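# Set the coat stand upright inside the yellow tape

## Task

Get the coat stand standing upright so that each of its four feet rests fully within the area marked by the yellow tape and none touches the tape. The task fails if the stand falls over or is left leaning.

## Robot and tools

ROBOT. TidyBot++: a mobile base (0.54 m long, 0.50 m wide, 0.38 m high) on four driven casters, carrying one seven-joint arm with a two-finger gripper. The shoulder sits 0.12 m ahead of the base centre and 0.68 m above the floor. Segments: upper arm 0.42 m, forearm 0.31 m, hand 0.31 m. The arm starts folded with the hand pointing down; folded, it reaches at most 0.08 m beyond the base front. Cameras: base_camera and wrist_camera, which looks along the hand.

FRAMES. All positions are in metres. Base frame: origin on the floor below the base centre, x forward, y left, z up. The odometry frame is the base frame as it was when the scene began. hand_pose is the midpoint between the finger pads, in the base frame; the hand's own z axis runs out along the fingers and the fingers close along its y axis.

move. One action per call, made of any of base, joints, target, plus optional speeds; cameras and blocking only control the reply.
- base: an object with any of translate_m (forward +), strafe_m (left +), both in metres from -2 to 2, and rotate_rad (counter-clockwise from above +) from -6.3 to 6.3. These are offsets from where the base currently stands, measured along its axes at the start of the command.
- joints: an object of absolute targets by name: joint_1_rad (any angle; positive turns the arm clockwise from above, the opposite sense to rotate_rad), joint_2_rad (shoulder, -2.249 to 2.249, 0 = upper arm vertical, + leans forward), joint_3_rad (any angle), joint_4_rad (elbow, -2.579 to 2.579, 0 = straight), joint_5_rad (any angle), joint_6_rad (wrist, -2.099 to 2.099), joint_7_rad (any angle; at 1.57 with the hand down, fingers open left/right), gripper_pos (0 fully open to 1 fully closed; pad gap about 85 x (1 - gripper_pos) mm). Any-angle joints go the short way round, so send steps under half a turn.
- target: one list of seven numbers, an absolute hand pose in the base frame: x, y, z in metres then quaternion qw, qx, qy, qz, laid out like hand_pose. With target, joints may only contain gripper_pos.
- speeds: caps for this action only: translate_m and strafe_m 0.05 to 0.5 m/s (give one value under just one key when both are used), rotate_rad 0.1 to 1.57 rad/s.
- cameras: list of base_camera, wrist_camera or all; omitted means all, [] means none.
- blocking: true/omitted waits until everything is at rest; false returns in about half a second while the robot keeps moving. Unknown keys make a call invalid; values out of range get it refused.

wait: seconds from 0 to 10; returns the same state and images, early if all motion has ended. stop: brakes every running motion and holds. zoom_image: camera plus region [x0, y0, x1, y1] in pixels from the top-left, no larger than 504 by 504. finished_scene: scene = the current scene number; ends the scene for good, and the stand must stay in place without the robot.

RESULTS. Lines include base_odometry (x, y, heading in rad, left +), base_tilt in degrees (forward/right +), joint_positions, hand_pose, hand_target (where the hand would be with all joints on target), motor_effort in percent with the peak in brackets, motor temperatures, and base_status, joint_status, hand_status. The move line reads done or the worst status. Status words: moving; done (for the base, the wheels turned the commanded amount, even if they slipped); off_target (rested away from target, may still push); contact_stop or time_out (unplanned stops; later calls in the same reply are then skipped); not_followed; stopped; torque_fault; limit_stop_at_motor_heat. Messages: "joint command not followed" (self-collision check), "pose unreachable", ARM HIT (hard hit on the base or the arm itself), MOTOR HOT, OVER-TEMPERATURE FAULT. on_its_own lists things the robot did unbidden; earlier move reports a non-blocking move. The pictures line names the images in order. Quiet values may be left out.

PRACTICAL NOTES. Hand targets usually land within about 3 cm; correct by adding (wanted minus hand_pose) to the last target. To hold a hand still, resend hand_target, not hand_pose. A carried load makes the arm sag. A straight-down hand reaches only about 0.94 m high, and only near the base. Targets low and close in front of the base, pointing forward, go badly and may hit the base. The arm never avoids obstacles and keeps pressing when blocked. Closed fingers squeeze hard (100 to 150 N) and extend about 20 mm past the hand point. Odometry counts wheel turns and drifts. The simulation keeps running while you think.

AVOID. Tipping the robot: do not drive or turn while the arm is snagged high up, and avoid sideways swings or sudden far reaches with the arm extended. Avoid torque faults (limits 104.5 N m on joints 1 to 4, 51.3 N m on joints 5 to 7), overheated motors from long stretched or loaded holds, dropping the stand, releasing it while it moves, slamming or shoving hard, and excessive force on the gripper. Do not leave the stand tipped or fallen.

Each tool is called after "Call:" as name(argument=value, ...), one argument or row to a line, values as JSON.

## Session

Call:
move(
)

Scene clock: 0.00 s.
Motor temperatures (°C): [32 34 29 31 36 38 32]
base_odometry: x=+0.000 y=+0.000 heading=+0.000
base_tilt: forward=+0.3 right=+0.4
base_status: not commanded
joint_positions: joint_1_rad=-0.048 joint_2_rad=-0.364 joint_3_rad=+3.099 joint_4_rad=-2.549 joint_5_rad=+0.028 joint_6_rad=-0.918 joint_7_rad=+1.521 gripper_pos=+0.000
joint_status: not commanded
motor_effort: joint_1_rad=-1 joint_2_rad=-2 joint_3_rad=+1 joint_4_rad=+14 joint_5_rad=+1 joint_6_rad=+0 joint_7_rad=+0
hand_pose: x=+0.2378 y=+0.0033 z=+0.5828 quat_wxyz=(+0.018, +0.999, +0.028, +0.020) (m; base frame)
hand_target: x=+0.2379 y=+0.0033 z=+0.5828 quat_wxyz=(+0.018, +0.999, +0.028, +0.021) (m; base frame)
hand_status: not commanded
pictures: base_camera, wrist_camera
Images, in order (width x height): base_camera 644x364, wrist_camera 644x476.

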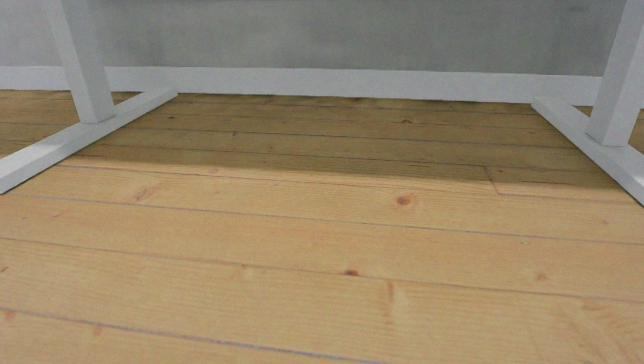

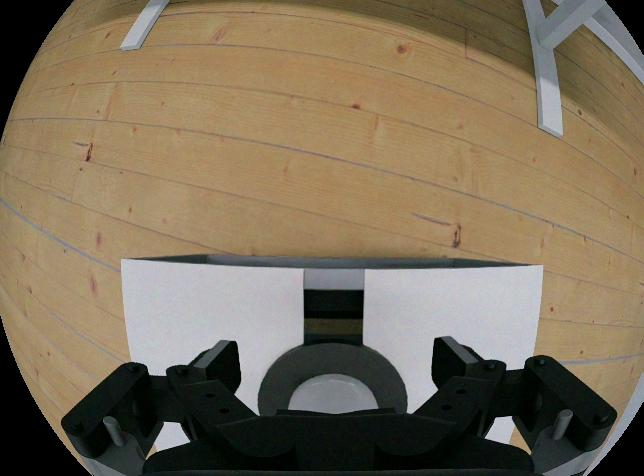

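Call:
move(
  joints={"joint_2_rad": -0.2, "joint_3_rad": 3.13, "joint_4_rad": -2.1, "joint_5_rad": 0.02, "joint_6_rad": -0.22, "joint_7_rad": 1.6, "joint_1_rad": 1.6},
  cameras=["wrist_camera"],
)

Call:
move(
  joints={"joint_1_rad": 3.2},
  cameras=["wrist_camera"],
)

Scene clock: 9.40 s.
move: done
joint_status: all done
motor_effort: joint_1_rad=-1(2) joint_2_rad=-14(14) joint_3_rad=+1(2) joint_4_rad=+21(22) joint_5_rad=-1(2) joint_6_rad=+7(8) joint_7_rad=+0(1)
pictures: wrist_camera

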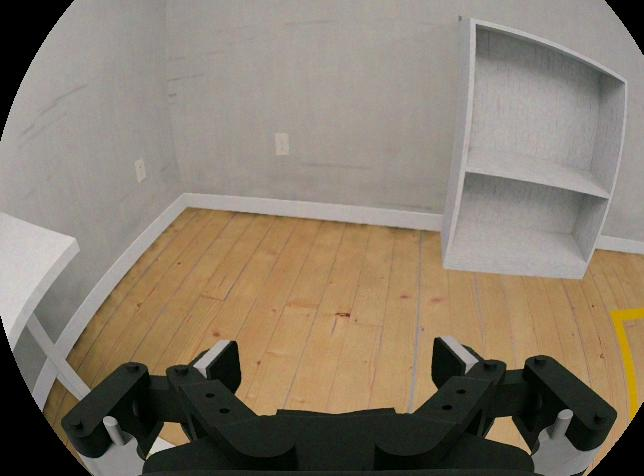

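Scene clock: 12.20 s.
move: done
base_odometry: x=+0.000 y=+0.000 heading=+0.000
base_tilt: forward=+0.3 right=+0.4
joint_positions: joint_1_rad=+3.175 joint_2_rad=-0.218 joint_3_rad=+3.123 joint_4_rad=-2.113 joint_5_rad=+0.028 joint_6_rad=-0.252 joint_7_rad=+1.550 gripper_pos=+0.000
joint_status: all done
motor_effort: joint_1_rad=-1(3) joint_2_rad=-14(14) joint_3_rad=+0(2) joint_4_rad=+21(22) joint_5_rad=+0(1) joint_6_rad=+7(8) joint_7_rad=+0(1)
hand_pose: x=-0.3488 y=+0.0075 z=+0.8231 quat_wxyz=(+0.477, -0.005, -0.879, -0.010) (m; base frame)
pictures: wrist_camera

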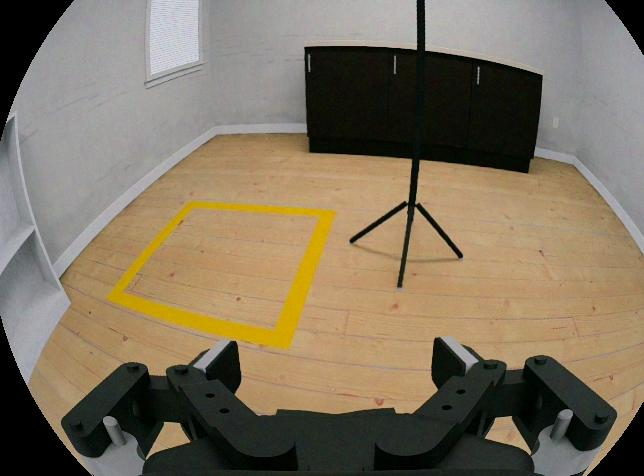

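Call:
move(
  base={"rotate_rad": -1.75},
  speeds={"rotate_rad": 1.4},
  joints={"joint_1_rad": 1.55},
  cameras=[],
)

Call:
move(
  base={"rotate_rad": -1.67},
  speeds={"rotate_rad": 1.4},
  joints={"joint_1_rad": -0.01, "joint_2_rad": -0.19, "joint_4_rad": -2.1, "joint_6_rad": 0.33, "joint_7_rad": 1.6},
)

Scene clock: 22.30 s.
move: done
base_status: done
joint_status: all done
motor_effort: joint_1_rad=-1(3) joint_2_rad=-14(15) joint_3_rad=+1(2) joint_4_rad=+22(22) joint_5_rad=+0(1) joint_6_rad=+7(8) joint_7_rad=+0(1)
pictures: none

Scene clock: 25.07 s.
move: done
base_odometry: x=+0.000 y=+0.000 heading=+2.865
base_tilt: forward=+0.3 right=+0.5
base_status: done
joint_positions: joint_1_rad=+0.013 joint_2_rad=-0.209 joint_3_rad=+3.124 joint_4_rad=-2.112 joint_5_rad=+0.028 joint_6_rad=+0.295 joint_7_rad=+1.550 gripper_pos=+0.000
joint_status: all done
motor_effort: joint_1_rad=-1(3) joint_2_rad=-15(16) joint_3_rad=+1(2) joint_4_rad=+22(23) joint_5_rad=+0(1) joint_6_rad=+8(9) joint_7_rad=+0(1)
hand_pose: x=+0.6398 y=+0.0070 z=+0.9788 quat_wxyz=(-0.001, +0.720, +0.008, +0.694) (m; base frame)
pictures: base_camera, wrist_camera

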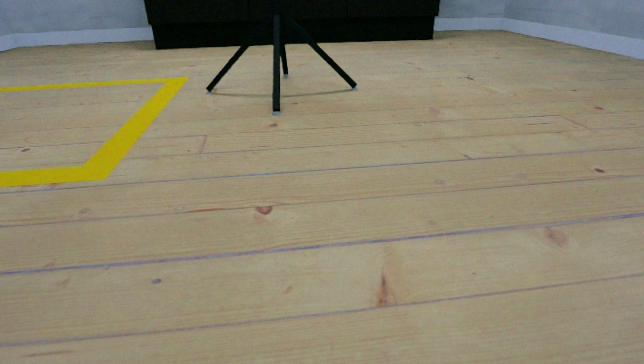

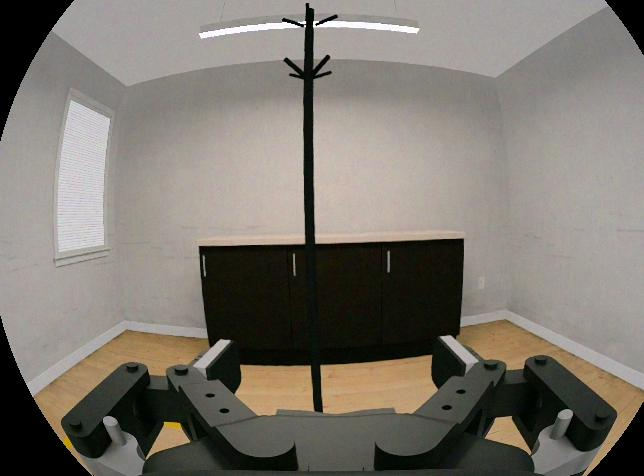

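Call:
move(
  base={"translate_m": 0.72, "strafe_m": 0.045},
  joints={"joint_7_rad": 1.63},
)

Scene clock: 39.63 s.
move: done
base_odometry: x=-0.705 y=+0.153 heading=+2.864
base_tilt: forward=+0.3 right=+0.4
base_status: done
joint_positions: joint_1_rad=+0.013 joint_2_rad=-0.195 joint_3_rad=+3.124 joint_4_rad=-2.110 joint_5_rad=+0.028 joint_6_rad=+0.300 joint_7_rad=+1.587 gripper_pos=+0.000
joint_status: all done
motor_effort: joint_1_rad=-1(2) joint_2_rad=-15(17) joint_3_rad=+1(2) joint_4_rad=+22(23) joint_5_rad=+0(1) joint_6_rad=+8(9) joint_7_rad=+0(1)
hand_pose: x=+0.6440 y=+0.0071 z=+0.9747 quat_wxyz=(+0.012, +0.722, +0.021, +0.691) (m; base frame)
pictures: base_camera, wrist_camera

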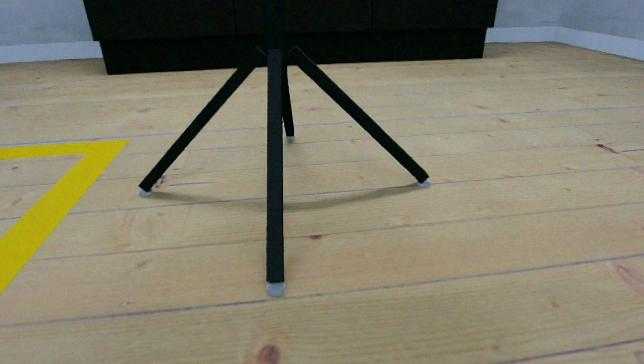

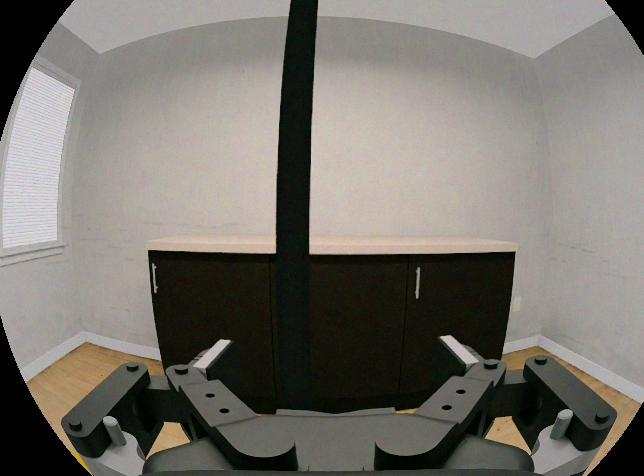

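Call:
move(
  base={"translate_m": 0.1, "strafe_m": 0.037},
  cameras=["wrist_camera"],
)

Scene clock: 58.37 s.
move: done
base_odometry: x=-0.812 y=+0.145 heading=+2.864
base_tilt: forward=+0.3 right=+0.5
base_status: done
joint_positions: joint_1_rad=+0.012 joint_2_rad=-0.189 joint_3_rad=+3.124 joint_4_rad=-2.109 joint_5_rad=+0.028 joint_6_rad=+0.301 joint_7_rad=+1.587 gripper_pos=+0.000
motor_effort: joint_1_rad=-1(2) joint_2_rad=-15(18) joint_3_rad=+1(1) joint_4_rad=+22(23) joint_5_rad=+0(1) joint_6_rad=+8(9) joint_7_rad=+0(1)
hand_pose: x=+0.6460 y=+0.0075 z=+0.9720 quat_wxyz=(+0.011, +0.724, +0.021, +0.689) (m; base frame)
pictures: wrist_camera

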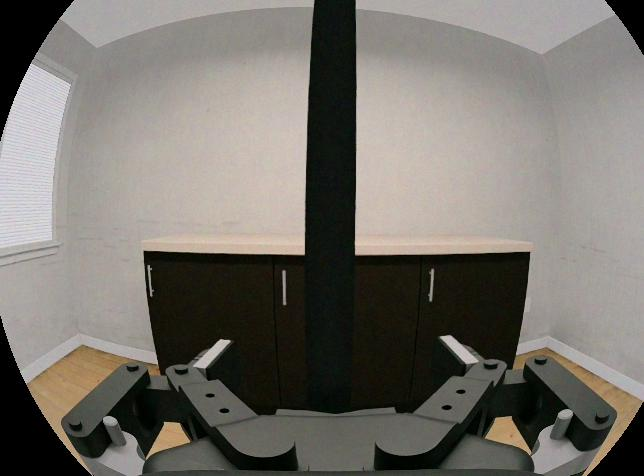

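Call:
move(
  base={"translate_m": 0.087, "strafe_m": 0.006},
  speeds={"translate_m": 0.15},
  joints={"joint_7_rad": 1.605},
  cameras=["wrist_camera"],
)

Call:
move(
  joints={"gripper_pos": 0.52},
)

Scene clock: 65.07 s.
move: done
base_status: done
joint_status: all done
motor_effort: joint_1_rad=-1(3) joint_2_rad=-16(18) joint_3_rad=+0(2) joint_4_rad=+22(23) joint_5_rad=-1(1) joint_6_rad=+9(9) joint_7_rad=+0(1)
pictures: wrist_camera

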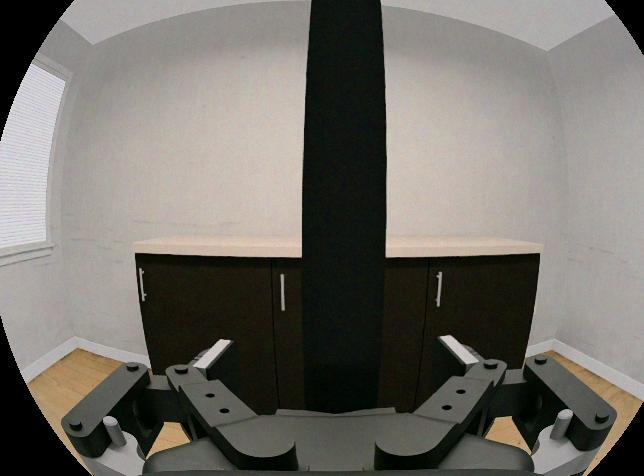

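Scene clock: 65.90 s.
move: done
base_odometry: x=-0.897 y=+0.163 heading=+2.864
base_tilt: forward=+0.3 right=+0.5
joint_positions: joint_1_rad=+0.012 joint_2_rad=-0.188 joint_3_rad=+3.125 joint_4_rad=-2.109 joint_5_rad=+0.028 joint_6_rad=+0.301 joint_7_rad=+1.586 gripper_pos=+0.520
joint_status: all done
motor_effort: joint_1_rad=-2(2) joint_2_rad=-15(16) joint_3_rad=+1(1) joint_4_rad=+22(22) joint_5_rad=+0(1) joint_6_rad=+8(9) joint_7_rad=+0(1)
hand_pose: x=+0.6463 y=+0.0075 z=+0.9716 quat_wxyz=(+0.011, +0.724, +0.021, +0.689) (m; base frame)
pictures: base_camera, wrist_camera

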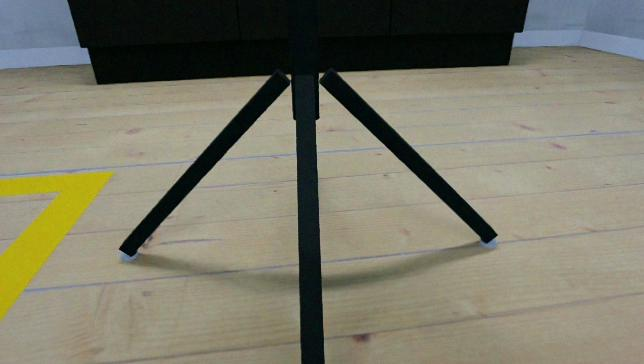

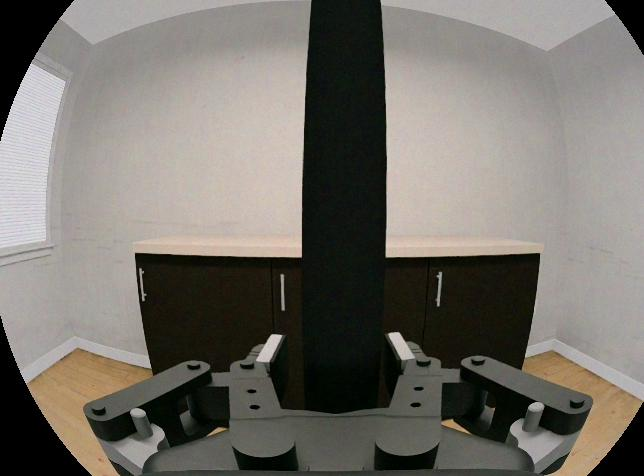

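Call:
move(
  base={"translate_m": 0.014, "strafe_m": -0.003},
  speeds={"translate_m": 0.1},
  cameras=["wrist_camera"],
)

Call:
move(
  joints={"gripper_pos": 1.0},
)

Scene clock: 70.97 s.
move: done
base_status: done
motor_effort: joint_1_rad=-2(2) joint_2_rad=-15(19) joint_3_rad=+1(2) joint_4_rad=+22(23) joint_5_rad=+0(1) joint_6_rad=+9(9) joint_7_rad=+0(1)
pictures: wrist_camera

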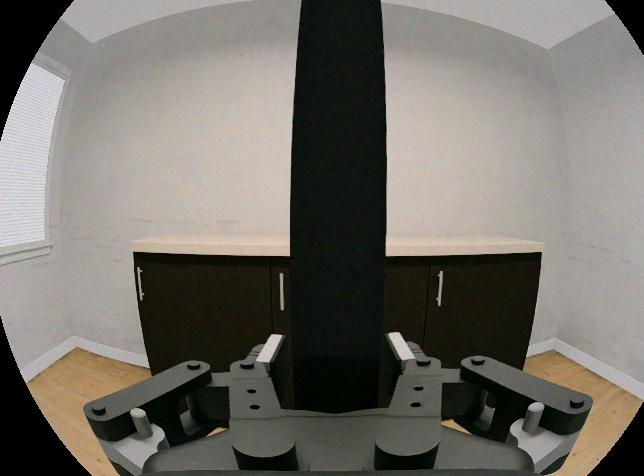

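Scene clock: 71.77 s.
move: off_target
base_odometry: x=-0.910 y=+0.170 heading=+2.865
base_tilt: forward=+0.3 right=+0.5
joint_positions: joint_1_rad=+0.012 joint_2_rad=-0.183 joint_3_rad=+3.125 joint_4_rad=-2.108 joint_5_rad=+0.028 joint_6_rad=+0.301 joint_7_rad=+1.586 gripper_pos=+0.667
joint_status: gripper_pos off_target (ended at +0.667, target +1.000)
motor_effort: joint_1_rad=-1(2) joint_2_rad=-13(16) joint_3_rad=+0(1) joint_4_rad=+24(25) joint_5_rad=+2(2) joint_6_rad=+9(10) joint_7_rad=+2(2)
hand_pose: x=+0.6479 y=+0.0072 z=+0.9695 quat_wxyz=(+0.011, +0.726, +0.021, +0.688) (m; base frame)
pictures: base_camera, wrist_camera

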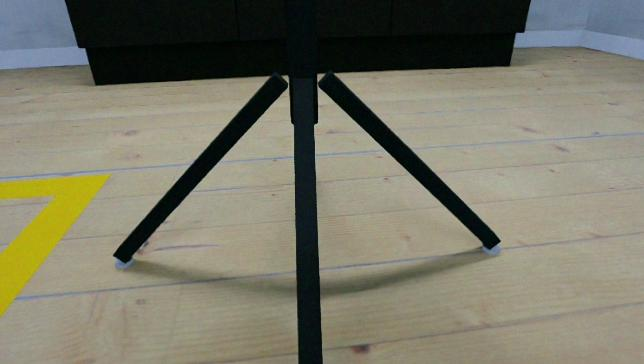

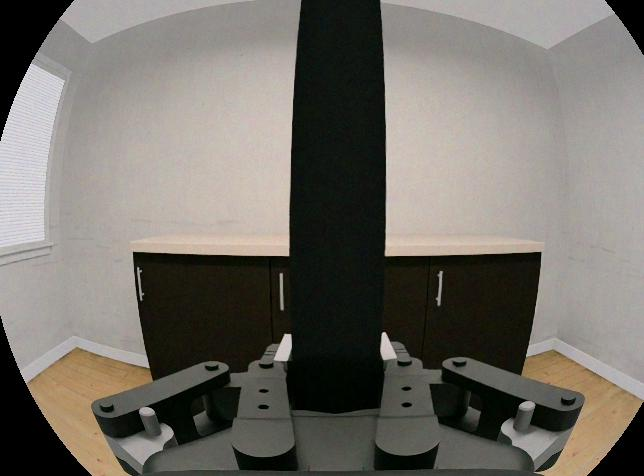

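Call:
move(
  joints={"joint_2_rad": -0.325, "joint_4_rad": -1.96, "joint_6_rad": 0.418},
  cameras=[],
)

Call:
move(
  joints={"joint_2_rad": -0.36, "joint_4_rad": -1.92, "joint_6_rad": 0.425},
  cameras=[],
)

Call:
move(
  joints={"joint_2_rad": -0.38, "joint_4_rad": -1.86, "joint_6_rad": 0.345},
  cameras=["base_camera"],
)

Scene clock: 85.40 s.
move: off_target
joint_status: joint_2_rad off_target (ended at -0.185, target -0.325); joint_4_rad off_target (ended at -2.105, target -1.960); joint_6_rad off_target (ended at +0.301, target +0.418)
motor_effort: joint_1_rad=-1(1) joint_2_rad=-36(36) joint_3_rad=+1(2) joint_4_rad=+47(47) joint_5_rad=+2(2) joint_6_rad=+28(29) joint_7_rad=+2(2)
pictures: none

Scene clock: 86.10 s.
move: off_target
joint_status: joint_2_rad off_target (ended at -0.185, target -0.360); joint_4_rad off_target (ended at -2.094, target -1.920); joint_6_rad off_target (ended at +0.296, target +0.425)
motor_effort: joint_1_rad=-1(2) joint_2_rad=-42(42) joint_3_rad=+1(1) joint_4_rad=+52(53) joint_5_rad=+0(2) joint_6_rad=+33(34) joint_7_rad=+1(2)
pictures: none

Scene clock: 87.20 s.
move: off_target
base_odometry: x=-0.910 y=+0.170 heading=+2.865
base_tilt: forward=+0.4 right=+0.5
joint_positions: joint_1_rad=+0.011 joint_2_rad=-0.196 joint_3_rad=+3.125 joint_4_rad=-2.027 joint_5_rad=+0.028 joint_6_rad=+0.234 joint_7_rad=+1.586 gripper_pos=+0.668
joint_status: joint_2_rad off_target (ended at -0.196, target -0.380); joint_4_rad off_target (ended at -2.027, target -1.860); joint_6_rad off_target (ended at +0.234, target +0.345)
motor_effort: joint_1_rad=-2(2) joint_2_rad=-42(43) joint_3_rad=+1(1) joint_4_rad=+53(54) joint_5_rad=-1(1) joint_6_rad=+32(35) joint_7_rad=+0(1)
hand_pose: x=+0.6519 y=+0.0070 z=+1.0052 quat_wxyz=(+0.012, +0.716, +0.020, +0.698) (m; base frame)
pictures: base_camera

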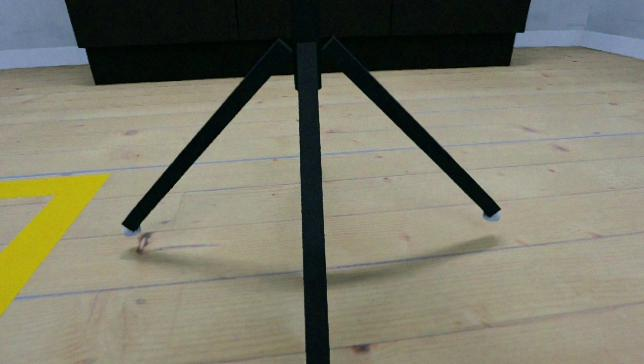

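Call:
move(
  base={"strafe_m": 0.8, "translate_m": -0.17},
  speeds={"strafe_m": 0.25},
)

Scene clock: 103.33 s.
move: done
base_odometry: x=-0.965 y=-0.647 heading=+2.865
base_tilt: forward=+0.4 right=+0.5
base_status: done
joint_positions: joint_1_rad=-0.002 joint_2_rad=-0.196 joint_3_rad=+3.127 joint_4_rad=-2.027 joint_5_rad=+0.028 joint_6_rad=+0.234 joint_7_rad=+1.586 gripper_pos=+0.668
motor_effort: joint_1_rad=-2(5) joint_2_rad=-42(43) joint_3_rad=+0(4) joint_4_rad=+53(54) joint_5_rad=+0(1) joint_6_rad=+33(34) joint_7_rad=+0(1)
hand_pose: x=+0.6517 y=+0.0130 z=+1.0054 quat_wxyz=(+0.008, +0.716, +0.024, +0.698) (m; base frame)
pictures: base_camera, wrist_camera

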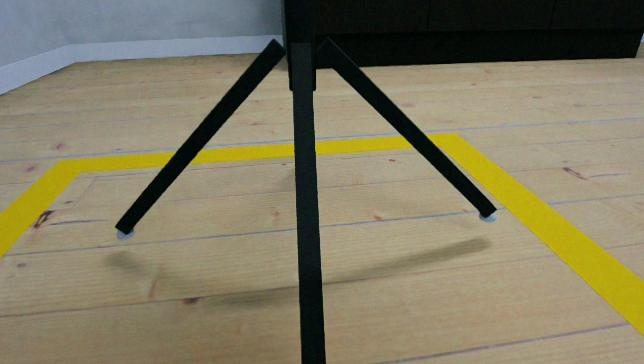

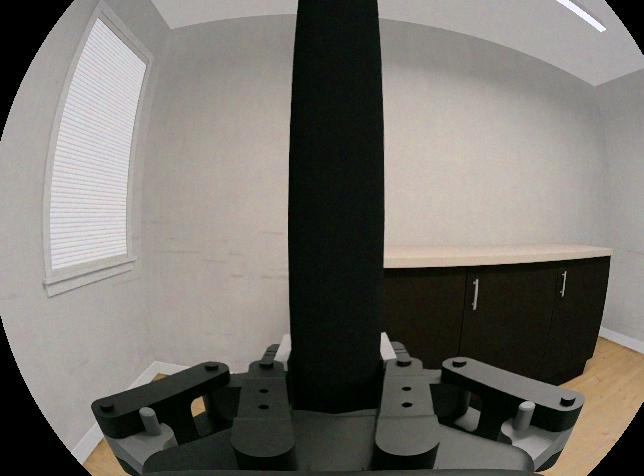

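Call:
move(
  base={"translate_m": -0.04, "strafe_m": 0.035},
  speeds={"translate_m": 0.1},
  cameras=["base_camera"],
)

Call:
move(
  joints={"joint_2_rad": -0.372, "joint_4_rad": -1.885, "joint_6_rad": 0.375},
  cameras=["base_camera"],
)

Scene clock: 123.90 s.
move: done
base_status: done
motor_effort: joint_1_rad=-1(3) joint_2_rad=-43(48) joint_3_rad=+0(4) joint_4_rad=+54(54) joint_5_rad=+0(1) joint_6_rad=+34(35) joint_7_rad=+0(1)
pictures: base_camera

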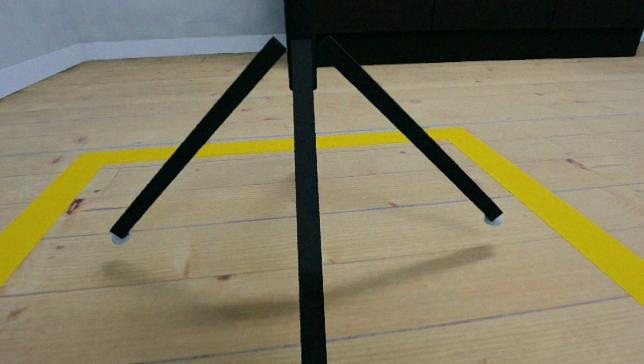

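Scene clock: 124.53 s.
move: off_target
base_odometry: x=-0.937 y=-0.691 heading=+2.865
base_tilt: forward=+0.4 right=+0.4
joint_positions: joint_1_rad=-0.002 joint_2_rad=-0.204 joint_3_rad=+3.127 joint_4_rad=-2.037 joint_5_rad=+0.028 joint_6_rad=+0.237 joint_7_rad=+1.586 gripper_pos=+0.668
joint_status: joint_2_rad off_target (ended at -0.204, target -0.372); joint_4_rad off_target (ended at -2.037, target -1.885); joint_6_rad off_target (ended at +0.237, target +0.375)
motor_effort: joint_1_rad=-1(2) joint_2_rad=-41(43) joint_3_rad=+1(2) joint_4_rad=+52(55) joint_5_rad=-1(1) joint_6_rad=+33(34) joint_7_rad=+0(1)
hand_pose: x=+0.6484 y=+0.0132 z=+1.0046 quat_wxyz=(+0.008, +0.716, +0.025, +0.698) (m; base frame)
pictures: base_camera

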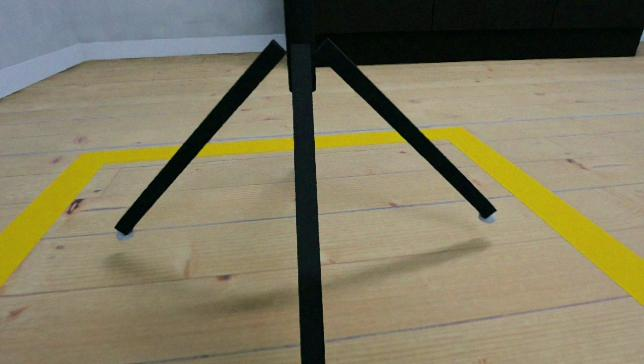

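Call:
move(
  joints={"joint_2_rad": -0.363, "joint_4_rad": -1.91, "joint_6_rad": 0.41},
  cameras=[],
)

Call:
move(
  joints={"joint_2_rad": -0.35, "joint_4_rad": -1.945, "joint_6_rad": 0.45},
  cameras=["base_camera"],
)

Scene clock: 130.37 s.
move: off_target
joint_status: joint_2_rad off_target (ended at -0.204, target -0.363); joint_4_rad off_target (ended at -2.058, target -1.910); joint_6_rad off_target (ended at +0.255, target +0.410)
motor_effort: joint_1_rad=+0(2) joint_2_rad=-41(43) joint_3_rad=+1(1) joint_4_rad=+52(54) joint_5_rad=+1(1) joint_6_rad=+32(34) joint_7_rad=+0(1)
pictures: none

Scene clock: 131.13 s.
move: off_target
base_odometry: x=-0.937 y=-0.691 heading=+2.865
base_tilt: forward=+0.3 right=+0.4
joint_positions: joint_1_rad=-0.002 joint_2_rad=-0.204 joint_3_rad=+3.127 joint_4_rad=-2.094 joint_5_rad=+0.028 joint_6_rad=+0.284 joint_7_rad=+1.586 gripper_pos=+0.668
joint_status: joint_2_rad off_target (ended at -0.203, target -0.350); joint_4_rad off_target (ended at -2.094, target -1.945); joint_6_rad off_target (ended at +0.284, target +0.450)
motor_effort: joint_1_rad=-1(2) joint_2_rad=-41(43) joint_3_rad=+1(1) joint_4_rad=+53(54) joint_5_rad=+0(2) joint_6_rad=+33(35) joint_7_rad=+0(0)
hand_pose: x=+0.6431 y=+0.0134 z=+0.9836 quat_wxyz=(+0.007, +0.719, +0.025, +0.694) (m; base frame)
pictures: base_camera

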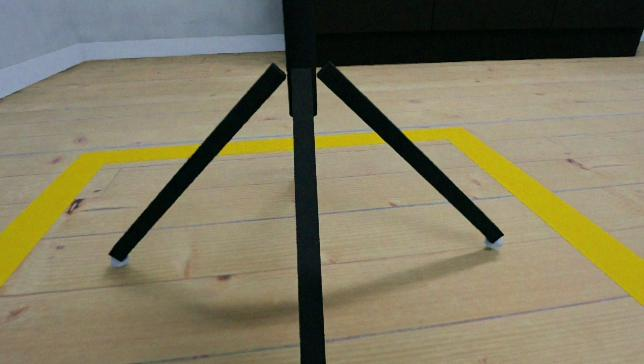

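Call:
move(
  joints={"joint_2_rad": -0.342, "joint_4_rad": -1.96, "joint_6_rad": 0.465},
  cameras=["base_camera"],
)

Call:
move(
  joints={"joint_2_rad": -0.335, "joint_4_rad": -1.975, "joint_6_rad": 0.475},
  cameras=["base_camera"],
)

Scene clock: 136.83 s.
move: off_target
joint_status: joint_2_rad off_target (ended at -0.203, target -0.342); joint_4_rad off_target (ended at -2.105, target -1.960); joint_6_rad off_target (ended at +0.297, target +0.465)
motor_effort: joint_1_rad=-1(2) joint_2_rad=-41(42) joint_3_rad=+1(1) joint_4_rad=+52(53) joint_5_rad=-1(1) joint_6_rad=+34(34) joint_7_rad=+0(1)
pictures: base_camera

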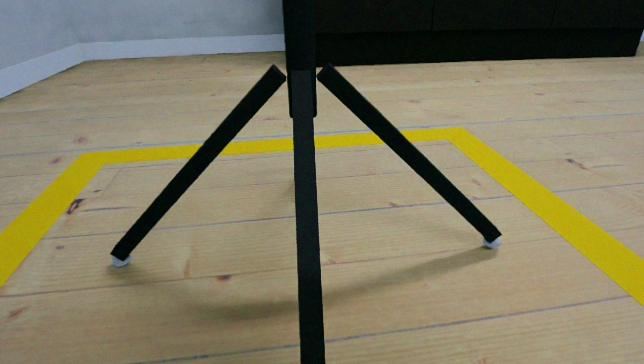

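Scene clock: 137.43 s.
move: off_target
base_odometry: x=-0.937 y=-0.691 heading=+2.865
base_tilt: forward=+0.4 right=+0.5
joint_positions: joint_1_rad=-0.002 joint_2_rad=-0.200 joint_3_rad=+3.127 joint_4_rad=-2.119 joint_5_rad=+0.028 joint_6_rad=+0.306 joint_7_rad=+1.586 gripper_pos=+0.668
joint_status: joint_2_rad off_target (ended at -0.200, target -0.335); joint_4_rad off_target (ended at -2.119, target -1.975); joint_6_rad off_target (ended at +0.306, target +0.475)
motor_effort: joint_1_rad=-1(2) joint_2_rad=-41(42) joint_3_rad=+0(1) joint_4_rad=+52(53) joint_5_rad=-1(1) joint_6_rad=+33(34) joint_7_rad=+0(1)
hand_pose: x=+0.6415 y=+0.0136 z=+0.9742 quat_wxyz=(+0.007, +0.721, +0.025, +0.692) (m; base frame)
pictures: base_camera

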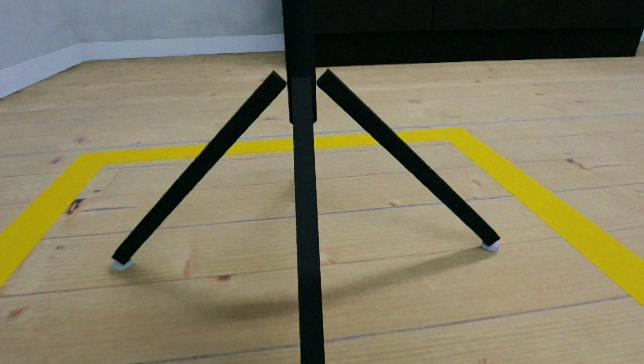

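Call:
move(
  joints={"joint_2_rad": -0.327, "joint_4_rad": -1.985, "joint_6_rad": 0.48},
  cameras=["base_camera"],
)

Call:
move(
  joints={"joint_2_rad": -0.319, "joint_4_rad": -1.995, "joint_6_rad": 0.485},
  cameras=["base_camera"],
)

Scene clock: 141.77 s.
move: off_target
joint_status: joint_2_rad off_target (ended at -0.199, target -0.327); joint_4_rad off_target (ended at -2.121, target -1.985); joint_6_rad off_target (ended at +0.315, target +0.480)
motor_effort: joint_1_rad=-1(2) joint_2_rad=-39(41) joint_3_rad=+1(1) joint_4_rad=+51(51) joint_5_rad=+0(1) joint_6_rad=+32(32) joint_7_rad=+0(1)
pictures: base_camera

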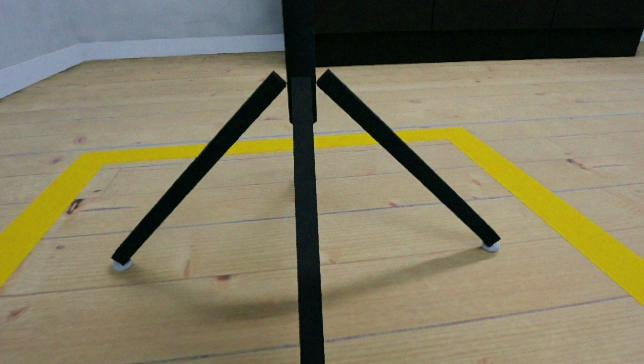

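Scene clock: 142.27 s.
move: off_target
base_odometry: x=-0.937 y=-0.691 heading=+2.865
base_tilt: forward=+0.4 right=+0.4
joint_positions: joint_1_rad=-0.002 joint_2_rad=-0.197 joint_3_rad=+3.127 joint_4_rad=-2.125 joint_5_rad=+0.028 joint_6_rad=+0.324 joint_7_rad=+1.586 gripper_pos=+0.668
joint_status: joint_2_rad off_target (ended at -0.197, target -0.319); joint_4_rad off_target (ended at -2.125, target -1.995); joint_6_rad off_target (ended at +0.324, target +0.485)
motor_effort: joint_1_rad=-2(2) joint_2_rad=-39(40) joint_3_rad=+0(1) joint_4_rad=+50(51) joint_5_rad=-1(1) joint_6_rad=+32(32) joint_7_rad=+0(1)
hand_pose: x=+0.6420 y=+0.0137 z=+0.9741 quat_wxyz=(+0.007, +0.718, +0.025, +0.695) (m; base frame)
pictures: base_camera

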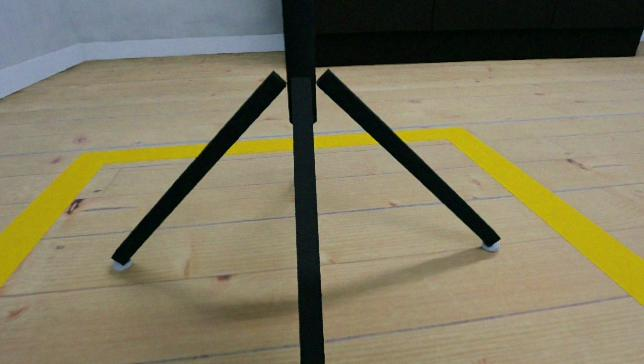

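Call:
move(
  joints={"joint_2_rad": -0.305, "joint_4_rad": -2.01, "joint_6_rad": 0.465},
  cameras=[],
)

Call:
move(
  joints={"joint_2_rad": -0.285, "joint_4_rad": -2.03, "joint_6_rad": 0.44},
  cameras=["base_camera"],
)

Scene clock: 149.23 s.
move: off_target
joint_status: joint_2_rad off_target (ended at -0.196, target -0.305); joint_4_rad off_target (ended at -2.125, target -2.010); joint_6_rad off_target (ended at +0.325, target +0.465)
motor_effort: joint_1_rad=-3(3) joint_2_rad=-35(38) joint_3_rad=-1(1) joint_4_rad=+46(50) joint_5_rad=+0(1) joint_6_rad=+28(31) joint_7_rad=+0(1)
pictures: none

Scene clock: 149.80 s.
move: off_target
base_odometry: x=-0.937 y=-0.691 heading=+2.865
base_tilt: forward=+0.3 right=+0.5
joint_positions: joint_1_rad=-0.002 joint_2_rad=-0.195 joint_3_rad=+3.130 joint_4_rad=-2.126 joint_5_rad=+0.028 joint_6_rad=+0.325 joint_7_rad=+1.586 gripper_pos=+0.668
joint_status: joint_2_rad off_target (ended at -0.195, target -0.285); joint_4_rad off_target (ended at -2.126, target -2.030); joint_6_rad off_target (ended at +0.325, target +0.440)
motor_effort: joint_1_rad=-3(4) joint_2_rad=-32(36) joint_3_rad=-2(2) joint_4_rad=+42(46) joint_5_rad=+1(1) joint_6_rad=+25(29) joint_7_rad=+1(1)
hand_pose: x=+0.6424 y=+0.0122 z=+0.9728 quat_wxyz=(+0.007, +0.719, +0.024, +0.694) (m; base frame)
pictures: base_camera

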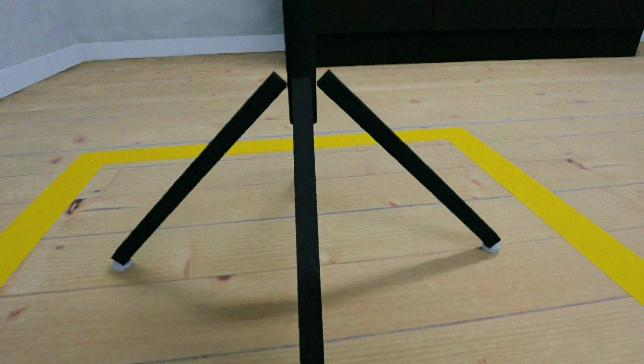

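Call:
move(
  joints={"joint_2_rad": -0.255, "joint_4_rad": -2.06, "joint_6_rad": 0.40},
  cameras=[],
)

Call:
move(
  joints={"joint_2_rad": -0.225, "joint_4_rad": -2.085, "joint_6_rad": 0.37},
  cameras=["base_camera"],
)

Scene clock: 157.23 s.
move: off_target
joint_status: joint_2_rad off_target (ended at -0.193, target -0.255); joint_4_rad off_target (ended at -2.127, target -2.060); the others done
motor_effort: joint_1_rad=-4(5) joint_2_rad=-29(33) joint_3_rad=-3(3) joint_4_rad=+38(42) joint_5_rad=+2(3) joint_6_rad=+22(25) joint_7_rad=+2(2)
pictures: none

Scene clock: 157.87 s.
move: off_target
base_odometry: x=-0.937 y=-0.691 heading=+2.865
base_tilt: forward=+0.4 right=+0.5
joint_positions: joint_1_rad=-0.002 joint_2_rad=-0.191 joint_3_rad=+3.137 joint_4_rad=-2.127 joint_5_rad=+0.028 joint_6_rad=+0.325 joint_7_rad=+1.586 gripper_pos=+0.668
joint_status: joint_4_rad off_target (ended at -2.127, target -2.085); the others done
motor_effort: joint_1_rad=-4(5) joint_2_rad=-24(28) joint_3_rad=-2(4) joint_4_rad=+30(38) joint_5_rad=+1(2) joint_6_rad=+17(21) joint_7_rad=+1(2)
hand_pose: x=+0.6436 y=+0.0078 z=+0.9705 quat_wxyz=(+0.009, +0.721, +0.021, +0.693) (m; base frame)
pictures: base_camera

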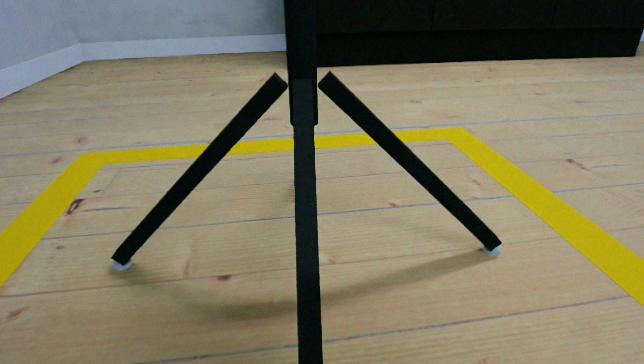

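Call:
move(
  joints={"joint_2_rad": -0.205, "joint_4_rad": -2.108, "joint_6_rad": 0.35},
  cameras=["base_camera"],
)

Call:
move(
  joints={"joint_2_rad": -0.195, "joint_4_rad": -2.118, "joint_6_rad": 0.34},
  cameras=["base_camera"],
)

Scene clock: 164.47 s.
move: done
joint_status: all done
motor_effort: joint_1_rad=-3(5) joint_2_rad=-20(24) joint_3_rad=-2(3) joint_4_rad=+26(31) joint_5_rad=+2(2) joint_6_rad=+13(16) joint_7_rad=+1(2)
pictures: base_camera

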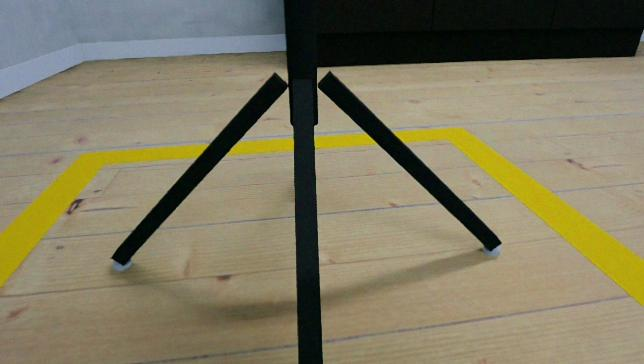

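Scene clock: 164.97 s.
move: done
base_odometry: x=-0.937 y=-0.691 heading=+2.865
base_tilt: forward=+0.3 right=+0.5
joint_positions: joint_1_rad=-0.002 joint_2_rad=-0.190 joint_3_rad=+3.137 joint_4_rad=-2.127 joint_5_rad=+0.028 joint_6_rad=+0.325 joint_7_rad=+1.586 gripper_pos=+0.668
joint_status: all done
motor_effort: joint_1_rad=-3(4) joint_2_rad=-17(20) joint_3_rad=-2(2) joint_4_rad=+24(27) joint_5_rad=+2(2) joint_6_rad=+11(13) joint_7_rad=+1(2)
hand_pose: x=+0.6438 y=+0.0078 z=+0.9697 quat_wxyz=(+0.009, +0.721, +0.021, +0.692) (m; base frame)
pictures: base_camera

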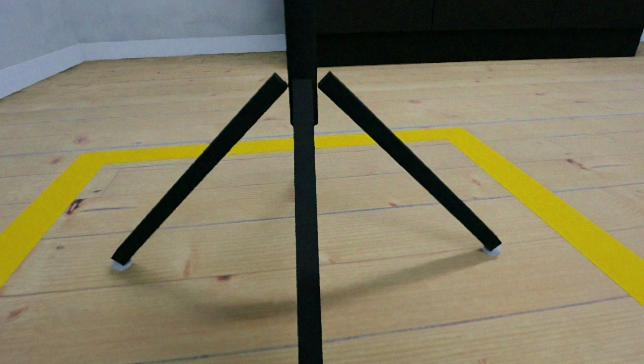

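Call:
move(
  joints={"joint_2_rad": -0.188, "joint_4_rad": -2.123, "joint_6_rad": 0.333},
  cameras=[],
)

Call:
move(
  joints={"gripper_pos": 0.6},
  cameras=[],
)

Call:
move(
  joints={"gripper_pos": 0.0},
  cameras=["base_camera", "wrist_camera"],
)

Scene clock: 175.50 s.
move: done
joint_status: all done
motor_effort: joint_1_rad=-3(4) joint_2_rad=-15(17) joint_3_rad=-2(2) joint_4_rad=+23(24) joint_5_rad=+1(2) joint_6_rad=+10(10) joint_7_rad=+1(2)
pictures: none

Scene clock: 176.33 s.
move: done
joint_status: all done
motor_effort: joint_1_rad=+0(4) joint_2_rad=-15(18) joint_3_rad=+1(2) joint_4_rad=+22(24) joint_5_rad=-1(2) joint_6_rad=+8(10) joint_7_rad=+0(2)
pictures: none

Scene clock: 177.20 s.
move: done
base_odometry: x=-0.937 y=-0.691 heading=+2.865
base_tilt: forward=+0.3 right=+0.5
joint_positions: joint_1_rad=-0.002 joint_2_rad=-0.190 joint_3_rad=+3.135 joint_4_rad=-2.127 joint_5_rad=+0.028 joint_6_rad=+0.325 joint_7_rad=+1.586 gripper_pos=+0.000
joint_status: all done
motor_effort: joint_1_rad=-1(2) joint_2_rad=-15(15) joint_3_rad=+1(1) joint_4_rad=+22(22) joint_5_rad=+0(1) joint_6_rad=+8(9) joint_7_rad=+0(1)
hand_pose: x=+0.6439 y=+0.0093 z=+0.9696 quat_wxyz=(+0.009, +0.721, +0.022, +0.692) (m; base frame)
pictures: base_camera, wrist_camera

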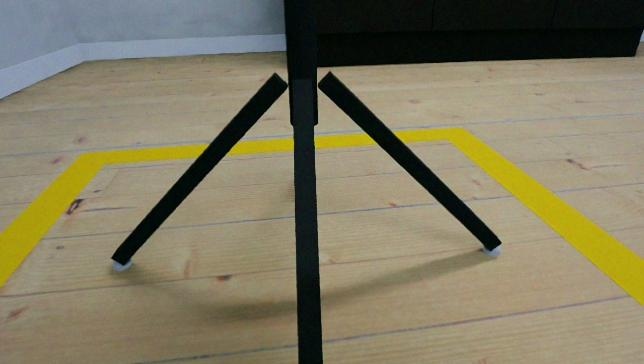

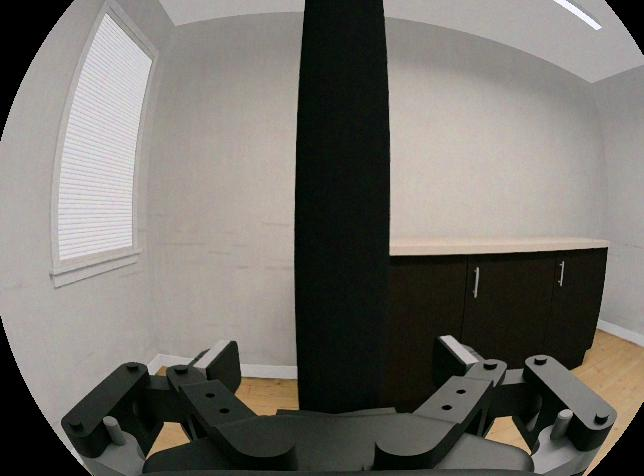

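Call:
move(
  base={"translate_m": -0.15},
  speeds={"translate_m": 0.15},
  cameras=[],
)

Call:
move(
  base={"translate_m": -0.35},
  cameras=["base_camera", "wrist_camera"],
)

Scene clock: 186.37 s.
move: done
base_status: done
motor_effort: joint_1_rad=+0(2) joint_2_rad=-16(18) joint_3_rad=+0(1) joint_4_rad=+22(22) joint_5_rad=+0(1) joint_6_rad=+9(9) joint_7_rad=+0(1)
pictures: none

Scene clock: 188.37 s.
move: done
base_odometry: x=-0.455 y=-0.829 heading=+2.864
base_tilt: forward=+0.3 right=+0.4
base_status: done
joint_positions: joint_1_rad=-0.002 joint_2_rad=-0.188 joint_3_rad=+3.135 joint_4_rad=-2.127 joint_5_rad=+0.028 joint_6_rad=+0.325 joint_7_rad=+1.586 gripper_pos=+0.000
motor_effort: joint_1_rad=-1(2) joint_2_rad=-15(18) joint_3_rad=+0(2) joint_4_rad=+22(23) joint_5_rad=+0(1) joint_6_rad=+8(9) joint_7_rad=+0(1)
hand_pose: x=+0.6446 y=+0.0093 z=+0.9682 quat_wxyz=(+0.009, +0.722, +0.022, +0.691) (m; base frame)
pictures: base_camera, wrist_camera

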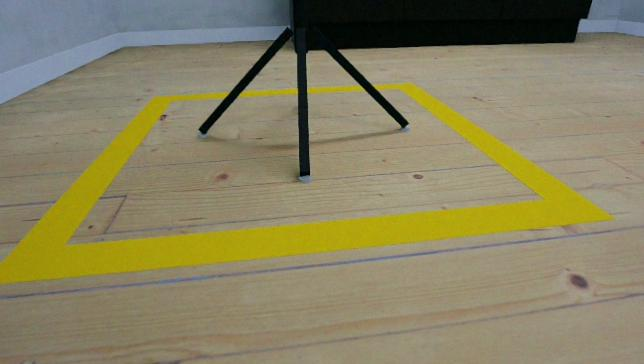

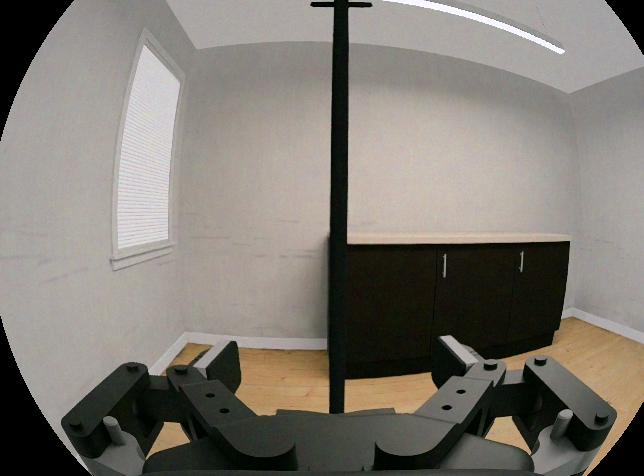

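Call:
zoom_image(
  camera="base_camera",
  region=[220, 60, 400, 200],
)

Scaled by 2.800.

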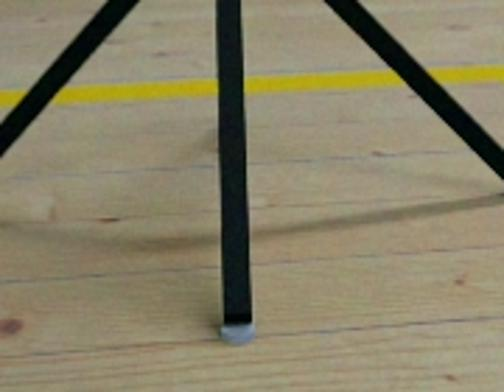

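Call:
move(
  base={"strafe_m": 0.2},
  cameras=["base_camera"],
)

Call:
zoom_image(
  camera="base_camera",
  region=[260, 50, 520, 210],
)

Scene clock: 206.73 s.
move: done
base_odometry: x=-0.510 y=-1.021 heading=+2.865
base_tilt: forward=+0.3 right=+0.5
base_status: done
joint_positions: joint_1_rad=-0.003 joint_2_rad=-0.188 joint_3_rad=+3.130 joint_4_rad=-2.127 joint_5_rad=+0.028 joint_6_rad=+0.325 joint_7_rad=+1.586 gripper_pos=+0.000
motor_effort: joint_1_rad=+0(3) joint_2_rad=-15(17) joint_3_rad=+1(3) joint_4_rad=+22(22) joint_5_rad=+0(1) joint_6_rad=+8(9) joint_7_rad=+0(1)
hand_pose: x=+0.6445 y=+0.0123 z=+0.9682 quat_wxyz=(+0.007, +0.722, +0.024, +0.691) (m; base frame)
pictures: base_camera

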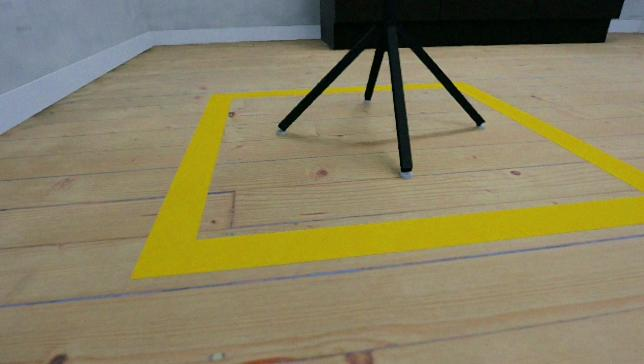

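Scaled by 1.938.

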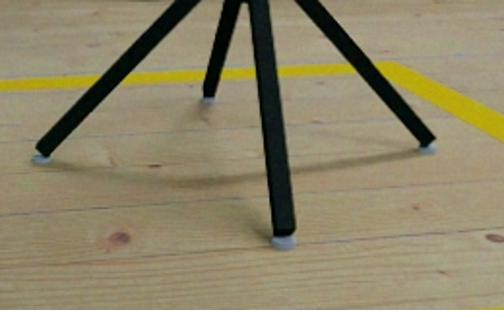

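All four feet are on the floor inside the tape, and the pole is upright.

Call:
finished_scene(
  scene=3,
)

The scene is finished: the task was done.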